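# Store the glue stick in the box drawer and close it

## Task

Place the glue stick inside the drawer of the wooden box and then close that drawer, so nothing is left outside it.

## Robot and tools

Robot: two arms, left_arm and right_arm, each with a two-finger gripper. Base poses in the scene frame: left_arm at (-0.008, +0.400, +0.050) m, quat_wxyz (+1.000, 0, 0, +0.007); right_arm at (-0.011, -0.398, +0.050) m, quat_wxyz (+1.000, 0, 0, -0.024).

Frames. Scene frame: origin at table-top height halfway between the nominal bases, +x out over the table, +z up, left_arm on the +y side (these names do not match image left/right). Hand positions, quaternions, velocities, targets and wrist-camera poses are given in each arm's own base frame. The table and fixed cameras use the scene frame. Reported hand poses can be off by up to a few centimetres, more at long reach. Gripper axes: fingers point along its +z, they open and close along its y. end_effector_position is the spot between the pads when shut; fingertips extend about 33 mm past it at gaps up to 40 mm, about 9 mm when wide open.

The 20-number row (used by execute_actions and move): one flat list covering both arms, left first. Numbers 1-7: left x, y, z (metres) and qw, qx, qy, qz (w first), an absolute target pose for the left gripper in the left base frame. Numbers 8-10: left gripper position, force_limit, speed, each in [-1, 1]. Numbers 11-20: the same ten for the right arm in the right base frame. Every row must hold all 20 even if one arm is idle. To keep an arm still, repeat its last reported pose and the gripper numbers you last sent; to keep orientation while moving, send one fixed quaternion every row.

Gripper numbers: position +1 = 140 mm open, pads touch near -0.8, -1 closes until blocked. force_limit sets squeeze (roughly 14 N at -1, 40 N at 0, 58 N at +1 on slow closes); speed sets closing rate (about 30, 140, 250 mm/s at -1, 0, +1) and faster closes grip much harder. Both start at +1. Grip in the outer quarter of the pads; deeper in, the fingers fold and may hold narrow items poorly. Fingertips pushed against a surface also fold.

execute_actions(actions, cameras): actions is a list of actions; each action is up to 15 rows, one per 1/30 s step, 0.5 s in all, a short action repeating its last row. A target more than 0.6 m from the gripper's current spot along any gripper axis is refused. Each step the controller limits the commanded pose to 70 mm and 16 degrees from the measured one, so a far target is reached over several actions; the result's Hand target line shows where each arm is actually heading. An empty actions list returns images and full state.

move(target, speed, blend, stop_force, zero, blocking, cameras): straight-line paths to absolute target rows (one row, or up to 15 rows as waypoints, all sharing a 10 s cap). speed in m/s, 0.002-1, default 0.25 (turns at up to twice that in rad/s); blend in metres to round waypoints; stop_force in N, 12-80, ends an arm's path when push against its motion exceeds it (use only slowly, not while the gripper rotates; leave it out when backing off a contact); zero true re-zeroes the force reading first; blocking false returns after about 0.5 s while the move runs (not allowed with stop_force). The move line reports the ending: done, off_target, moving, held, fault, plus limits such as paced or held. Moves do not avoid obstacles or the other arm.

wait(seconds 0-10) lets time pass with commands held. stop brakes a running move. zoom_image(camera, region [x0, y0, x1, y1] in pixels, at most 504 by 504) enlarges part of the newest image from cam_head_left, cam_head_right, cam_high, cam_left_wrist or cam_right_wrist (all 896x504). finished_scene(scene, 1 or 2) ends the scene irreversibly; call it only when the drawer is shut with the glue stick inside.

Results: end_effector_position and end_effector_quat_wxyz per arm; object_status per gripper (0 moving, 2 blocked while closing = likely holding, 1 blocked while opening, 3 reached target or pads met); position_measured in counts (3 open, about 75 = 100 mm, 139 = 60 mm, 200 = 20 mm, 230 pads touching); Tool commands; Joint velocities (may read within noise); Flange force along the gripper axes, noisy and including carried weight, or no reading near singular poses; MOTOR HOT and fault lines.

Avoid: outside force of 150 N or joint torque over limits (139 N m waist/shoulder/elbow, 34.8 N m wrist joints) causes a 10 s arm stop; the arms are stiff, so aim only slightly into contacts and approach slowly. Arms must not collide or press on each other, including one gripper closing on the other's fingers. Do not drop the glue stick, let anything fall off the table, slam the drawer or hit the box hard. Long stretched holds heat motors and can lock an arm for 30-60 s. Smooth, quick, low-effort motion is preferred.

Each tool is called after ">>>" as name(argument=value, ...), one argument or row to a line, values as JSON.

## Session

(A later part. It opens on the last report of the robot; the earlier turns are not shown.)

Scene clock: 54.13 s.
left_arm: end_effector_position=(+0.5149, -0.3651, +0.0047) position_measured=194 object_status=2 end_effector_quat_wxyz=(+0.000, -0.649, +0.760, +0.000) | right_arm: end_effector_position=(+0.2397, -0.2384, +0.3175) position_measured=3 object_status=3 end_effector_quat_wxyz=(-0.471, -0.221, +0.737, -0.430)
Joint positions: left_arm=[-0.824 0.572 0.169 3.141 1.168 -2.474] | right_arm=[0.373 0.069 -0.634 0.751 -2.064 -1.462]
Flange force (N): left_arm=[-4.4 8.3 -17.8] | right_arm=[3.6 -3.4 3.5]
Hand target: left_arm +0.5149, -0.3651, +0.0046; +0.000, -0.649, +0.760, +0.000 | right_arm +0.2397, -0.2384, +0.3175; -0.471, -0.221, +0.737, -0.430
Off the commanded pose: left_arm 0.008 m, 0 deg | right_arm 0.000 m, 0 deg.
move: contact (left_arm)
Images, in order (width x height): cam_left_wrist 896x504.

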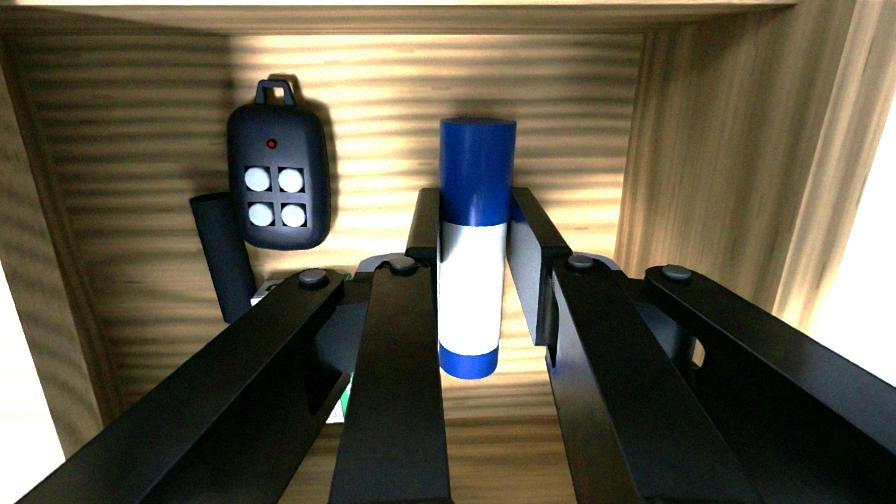

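>>> move(
  target=[
    [0.5149,-0.3651,0.0056,0,0.6494,-0.7604,0,-0.3,-0.1,-1,0.2397,-0.2384,0.3175,-0.4713,-0.2207,0.7372,-0.4302,1,1,1],
    [0.5149,-0.3651,0.0058,0,0.6494,-0.7604,0,-0.3,-0.1,-1,0.2397,-0.2384,0.3175,-0.4713,-0.2207,0.7372,-0.4302,1,1,1],
    [0.5149,-0.3651,0.15,0,0.6494,-0.7604,0,-0.3,-0.1,-1,0.2397,-0.2384,0.3175,-0.4713,-0.2207,0.7372,-0.4302,1,1,1],
  ],
  speed=0.15,
  cameras=["cam_left_wrist","cam_high"],
)

>>> move(
  target=[
    [0.43,-0.34,0.2,0,0.9969,-0.0785,0,-0.3,-0.1,-1,0.2397,-0.2384,0.3175,-0.4713,-0.2207,0.7372,-0.4302,1,1,1],
    [0.385,-0.327,0.13,0.0392,0.8633,-0.0680,0.4985,-0.3,-0.1,-1,0.2397,-0.2384,0.3175,-0.4713,-0.2207,0.7372,-0.4302,1,1,1],
    [0.378,-0.326,0.0225,0.0392,0.8633,-0.0680,0.4985,-0.3,-0.1,-1,0.2397,-0.2384,0.3175,-0.4713,-0.2207,0.7372,-0.4302,1,1,1],
    [0.378,-0.326,0.0225,0.0392,0.8633,-0.0680,0.4985,-1,-0.2,0,0.2397,-0.2384,0.3175,-0.4713,-0.2207,0.7372,-0.4302,1,1,1],
  ],
  speed=[0.45,0.45,0.2,0.2],
  blend=[0.05,0.02,0,0],
  cameras=["cam_left_wrist","cam_high"],
)

>>> zoom_image(
  camera="cam_high",
  region=[370, 150, 500, 270],
)

Scene clock: 57.33 s.
left_arm: end_effector_position=(+0.5150, -0.3650, +0.1501) position_measured=167 object_status=3 end_effector_quat_wxyz=(+0.000, -0.649, +0.760, +0.000) | right_arm: end_effector_position=(+0.2397, -0.2384, +0.3175) position_measured=3 object_status=3 end_effector_quat_wxyz=(-0.471, -0.221, +0.737, -0.430)
Joint positions: left_arm=[-0.824 0.481 0.383 3.141 1.473 -2.474] | right_arm=[0.373 0.069 -0.634 0.751 -2.064 -1.462]
Flange force (N): left_arm=[-2.9 5.8 1.8] | right_arm=[3.5 -3.8 4.3]
Hand target: left_arm +0.5149, -0.3651, +0.1500; +0.000, -0.649, +0.760, +0.000 | right_arm +0.2397, -0.2384, +0.3175; -0.471, -0.221, +0.737, -0.430
Off the commanded pose: left_arm 0.000 m, 0 deg | right_arm 0.000 m, 0 deg.
move: done
Images, in order (width x height): cam_high 896x504, cam_left_wrist 896x504.

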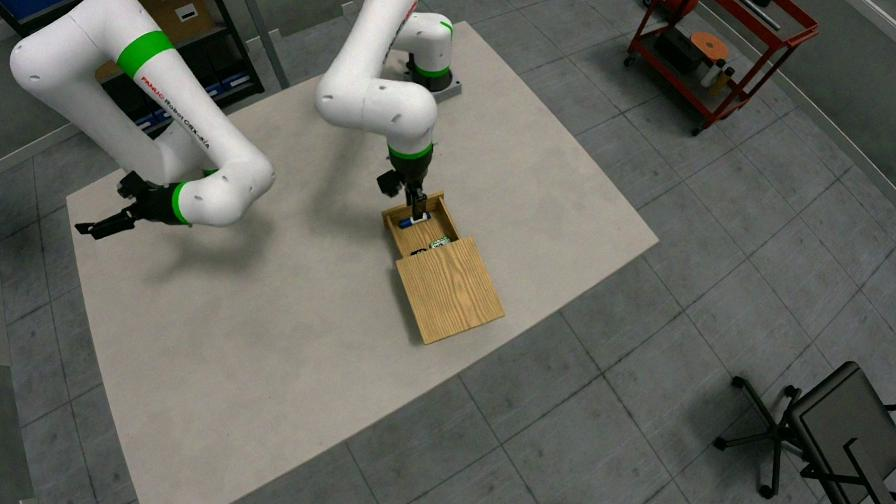

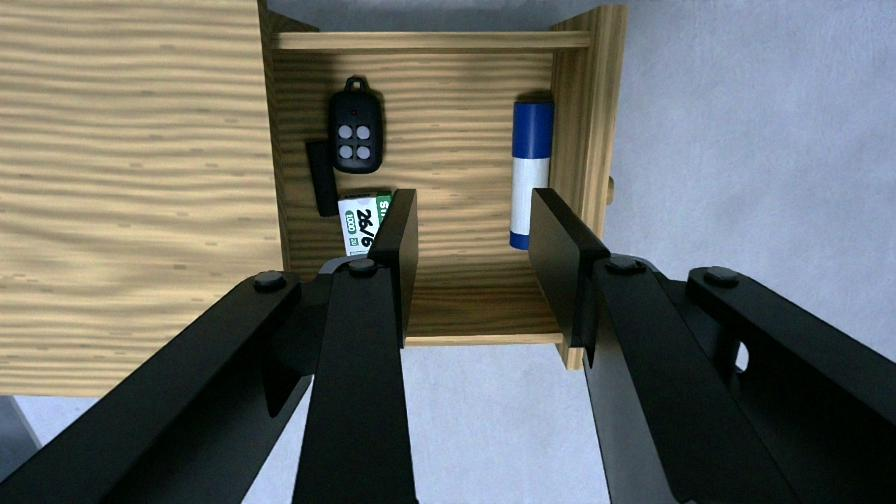

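Scene clock: 62.17 s.
left_arm: end_effector_position=(+0.3780, -0.3260, +0.0225) position_measured=233 object_status=0 end_effector_quat_wxyz=(+0.039, +0.863, -0.068, +0.499) | right_arm: end_effector_position=(+0.2397, -0.2384, +0.3175) position_measured=3 object_status=3 end_effector_quat_wxyz=(-0.471, -0.221, +0.737, -0.430)
Joint positions: left_arm=[-1.1 0.158 -1.167 1.083 0.916 1.32] | right_arm=[0.373 0.069 -0.634 0.751 -2.064 -1.462]
Flange force (N): left_arm=no reading | right_arm=[3.1 -4.0 3.6]
Hand target: left_arm +0.3780, -0.3260, +0.0225; +0.039, +0.863, -0.068, +0.499 | right_arm +0.2397, -0.2384, +0.3175; -0.471, -0.221, +0.737, -0.430
Off the commanded pose: left_arm 0.000 m, 0 deg | right_arm 0.000 m, 0 deg.
move: done; limits=paced
Images, in order (width x height): cam_high 896x504, cam_left_wrist 896x504.

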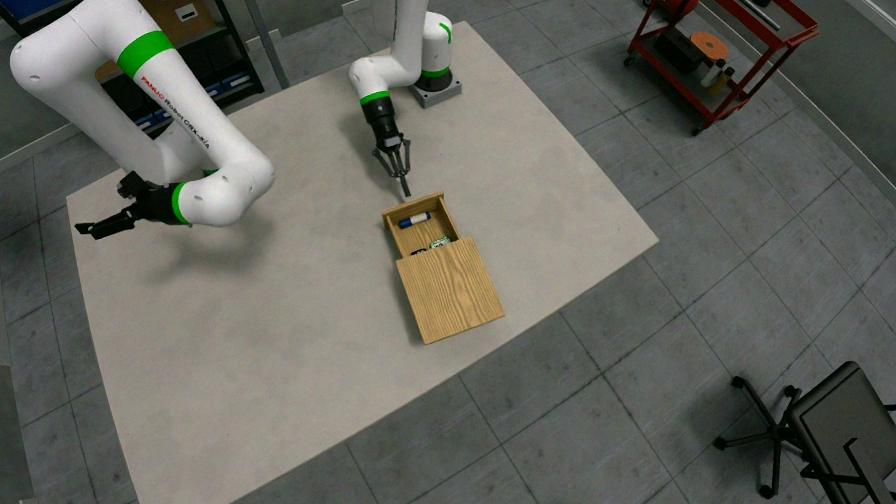

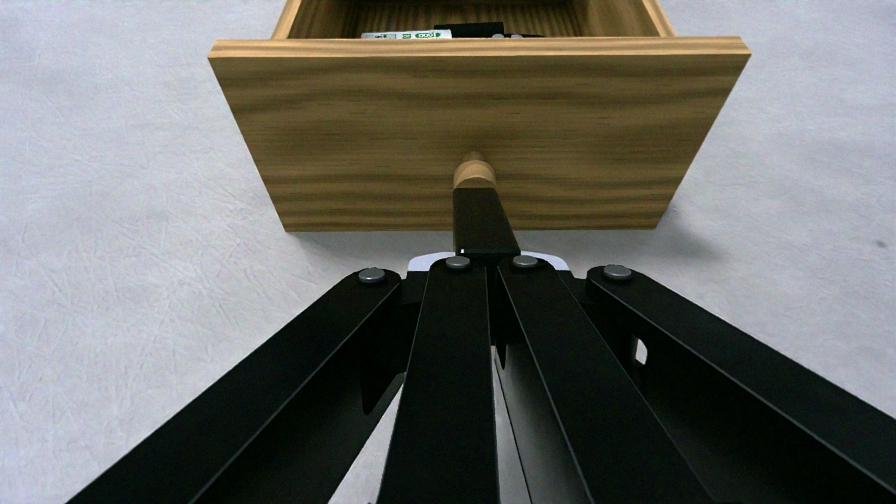

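Scaled by 3.877 from the camera's 896x504 image, which has a finer 1280x720 frame.

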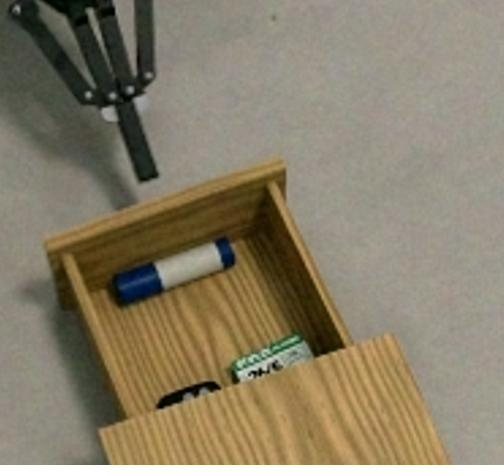

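>>> move(
  target=[
    [0.39,-0.3279,0.0225,0.0392,0.8633,-0.0680,0.4985,-1,-0.2,0,0.2397,-0.2384,0.3175,-0.4713,-0.2207,0.7372,-0.4302,1,1,1],
    [0.412,-0.3314,0.0225,0.0392,0.8633,-0.0680,0.4985,-1,-0.2,0,0.2397,-0.2384,0.3175,-0.4713,-0.2207,0.7372,-0.4302,1,1,1],
    [0.52,-0.3487,0.0225,0.0392,0.8633,-0.0680,0.4985,-1,-0.2,0,0.2397,-0.2384,0.3175,-0.4713,-0.2207,0.7372,-0.4302,1,1,1],
  ],
  speed=[0.15,0.05,0.1],
  blend=[0.003,0.01,0],
)

>>> move(
  target=[0.553,-0.3539,0.0225,0.0392,0.8633,-0.0680,0.4985,-1,-0.2,0,0.2397,-0.2384,0.3175,-0.4713,-0.2207,0.7372,-0.4302,1,1,1],
  speed=0.025,
  stop_force=14,
  zero=false,
  cameras=["cam_left_wrist","cam_high"],
)

>>> zoom_image(
  camera="cam_high",
  region=[370, 190, 520, 350],
)

Scene clock: 64.50 s.
left_arm: end_effector_position=(+0.5200, -0.3487, +0.0225) position_measured=233 object_status=3 end_effector_quat_wxyz=(+0.039, +0.863, -0.068, +0.499) | right_arm: end_effector_position=(+0.2397, -0.2384, +0.3175) position_measured=3 object_status=3 end_effector_quat_wxyz=(-0.471, -0.221, +0.737, -0.430)
Joint positions: left_arm=[-0.672 0.317 -0.895 0.678 0.748 1.313] | right_arm=[0.373 0.069 -0.634 0.751 -2.064 -1.462]
Flange force (N): left_arm=[2.4 -2.7 -7.8] | right_arm=[2.9 -3.6 4.1]
Hand target: left_arm +0.5200, -0.3487, +0.0225; +0.039, +0.863, -0.068, +0.499 | right_arm +0.2397, -0.2384, +0.3175; -0.471, -0.221, +0.737, -0.430
Off the commanded pose: left_arm 0.000 m, 0 deg | right_arm 0.000 m, 0 deg.
move: done

Scene clock: 66.77 s.
left_arm: end_effector_position=(+0.5502, -0.3535, +0.0223) position_measured=233 object_status=3 end_effector_quat_wxyz=(+0.039, +0.863, -0.068, +0.498) | right_arm: end_effector_position=(+0.2397, -0.2384, +0.3175) position_measured=3 object_status=3 end_effector_quat_wxyz=(-0.471, -0.221, +0.737, -0.430)
Joint positions: left_arm=[-0.624 0.356 -0.826 0.637 0.714 1.307] | right_arm=[0.373 0.069 -0.634 0.751 -2.064 -1.462]
Flange force (N): left_arm=[3.7 -2.8 -11.8] | right_arm=[3.0 -4.2 3.7]
Hand target: left_arm +0.5502, -0.3535, +0.0224; +0.039, +0.863, -0.068, +0.498 | right_arm +0.2397, -0.2384, +0.3175; -0.471, -0.221, +0.737, -0.430
Off the commanded pose: left_arm 0.003 m, 0 deg | right_arm 0.000 m, 0 deg.
move: contact (left_arm)
Images, in order (width x height): cam_high 896x504, cam_left_wrist 896x504.

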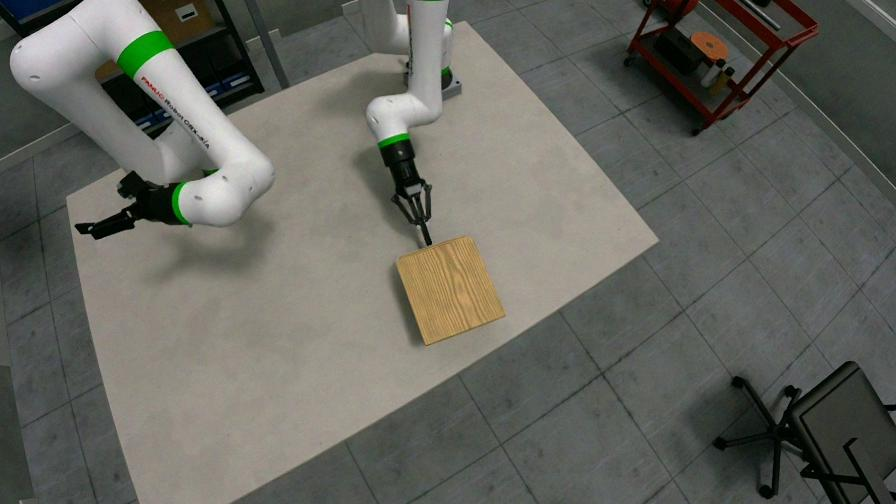

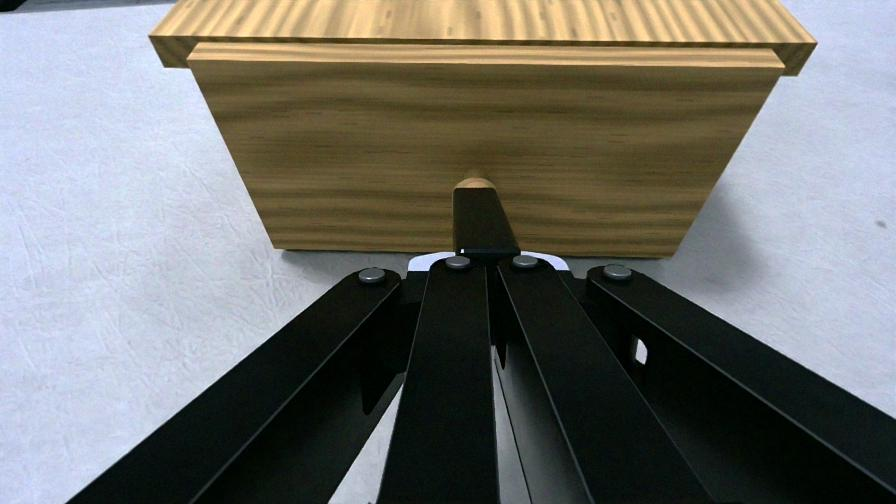

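Scaled by 3.150 from the camera's 896x504 image, which has a finer 1280x720 frame.

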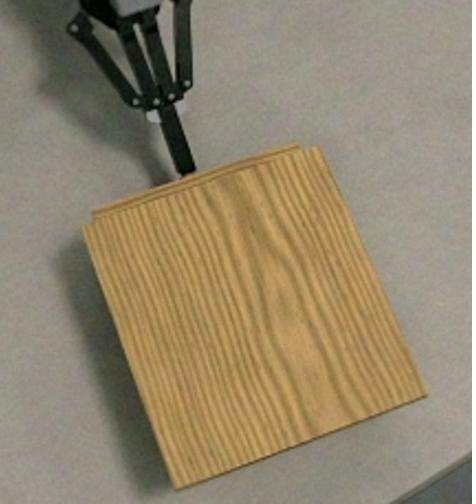

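>>> move(
  target=[
    [0.556,-0.3544,0.0225,0.0392,0.8633,-0.0680,0.4985,-1,-0.2,0,0.2397,-0.2384,0.3175,-0.4713,-0.2207,0.7372,-0.4302,1,1,1],
  ],
  speed=0.02,
  cameras=["cam_left_wrist","cam_high"],
)

>>> move(
  target=[
    [0.49,-0.344,0.0225,0.0392,0.8633,-0.0680,0.4985,-1,-0.2,0,0.2397,-0.2384,0.3175,-0.4713,-0.2207,0.7372,-0.4302,1,1,1],
  ],
  cameras=["cam_left_wrist","cam_high"],
)

>>> zoom_image(
  camera="cam_high",
  region=[370, 190, 520, 350],
)

Scene clock: 67.70 s.
left_arm: end_effector_position=(+0.5560, -0.3544, +0.0225) position_measured=233 object_status=3 end_effector_quat_wxyz=(+0.039, +0.863, -0.068, +0.499) | right_arm: end_effector_position=(+0.2397, -0.2384, +0.3175) position_measured=3 object_status=3 end_effector_quat_wxyz=(-0.471, -0.221, +0.737, -0.430)
Joint positions: left_arm=[-0.616 0.363 -0.813 0.631 0.708 1.306] | right_arm=[0.373 0.069 -0.634 0.751 -2.064 -1.462]
Flange force (N): left_arm=[-0.3 -3.6 -19.6] | right_arm=[3.8 -3.6 4.2]
Hand target: left_arm +0.5560, -0.3544, +0.0225; +0.039, +0.863, -0.068, +0.499 | right_arm +0.2397, -0.2384, +0.3175; -0.471, -0.221, +0.737, -0.430
Off the commanded pose: left_arm 0.000 m, 0 deg | right_arm 0.000 m, 0 deg.
move: done
Images, in order (width x height): cam_high 896x504, cam_left_wrist 896x504.

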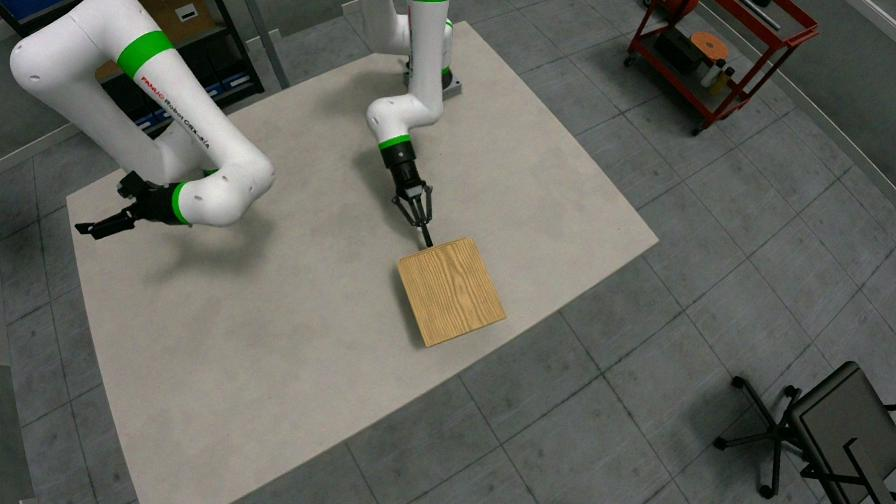

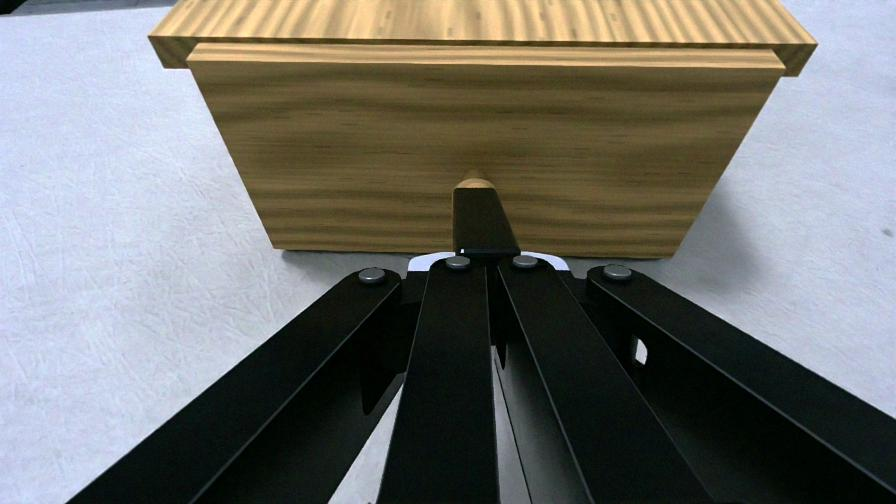

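Scene clock: 68.57 s.
left_arm: end_effector_position=(+0.4900, -0.3440, +0.0225) position_measured=233 object_status=3 end_effector_quat_wxyz=(+0.039, +0.863, -0.068, +0.499) | right_arm: end_effector_position=(+0.2397, -0.2384, +0.3175) position_measured=3 object_status=3 end_effector_quat_wxyz=(-0.471, -0.221, +0.737, -0.430)
Joint positions: left_arm=[-0.73 0.28 -0.96 0.729 0.782 1.317] | right_arm=[0.373 0.069 -0.634 0.751 -2.064 -1.462]
Flange force (N): left_arm=[2.9 -4.7 -5.3] | right_arm=[3.2 -4.0 3.8]
Hand target: left_arm +0.4900, -0.3440, +0.0225; +0.039, +0.863, -0.068, +0.499 | right_arm +0.2397, -0.2384, +0.3175; -0.471, -0.221, +0.737, -0.430
Off the commanded pose: left_arm 0.000 m, 0 deg | right_arm 0.000 m, 0 deg.
move: done
Images, in order (width x height): cam_high 896x504, cam_left_wrist 896x504.

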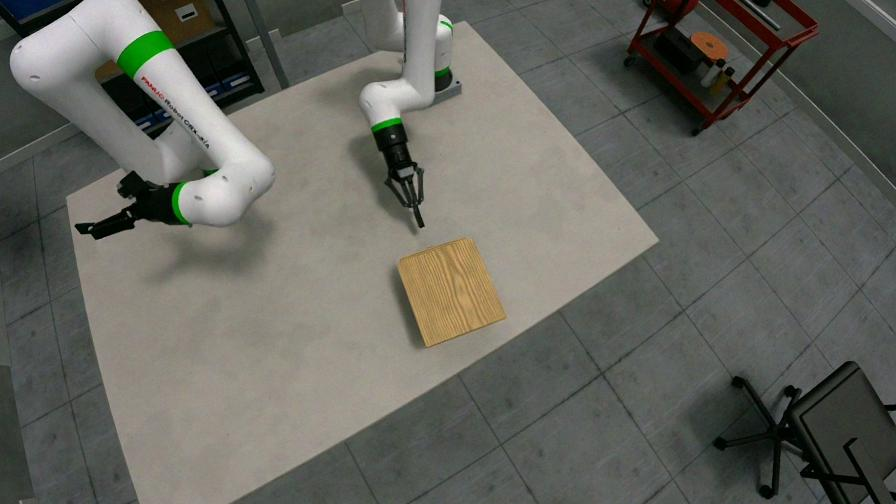

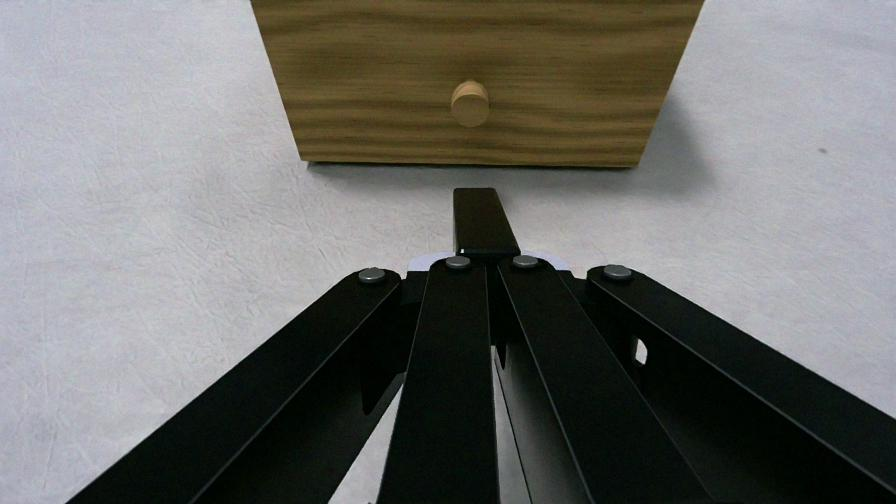

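Scaled by 3.150 from the camera's 896x504 image, which has a finer 1280x720 frame.

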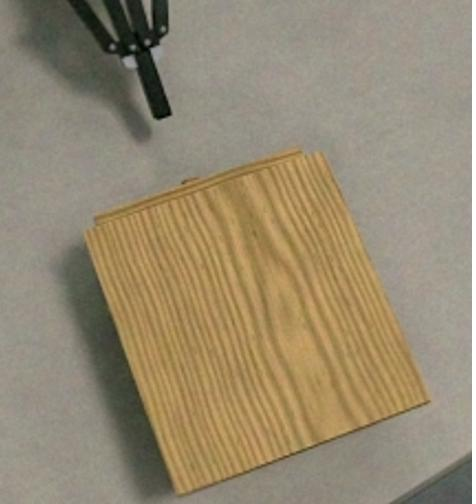

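The lid-to-drawer gap didn't change as the box slid on that last push, so the drawer is shut.

>>> finished_scene(
  scene=2,
)

The scene is finished: the task was done.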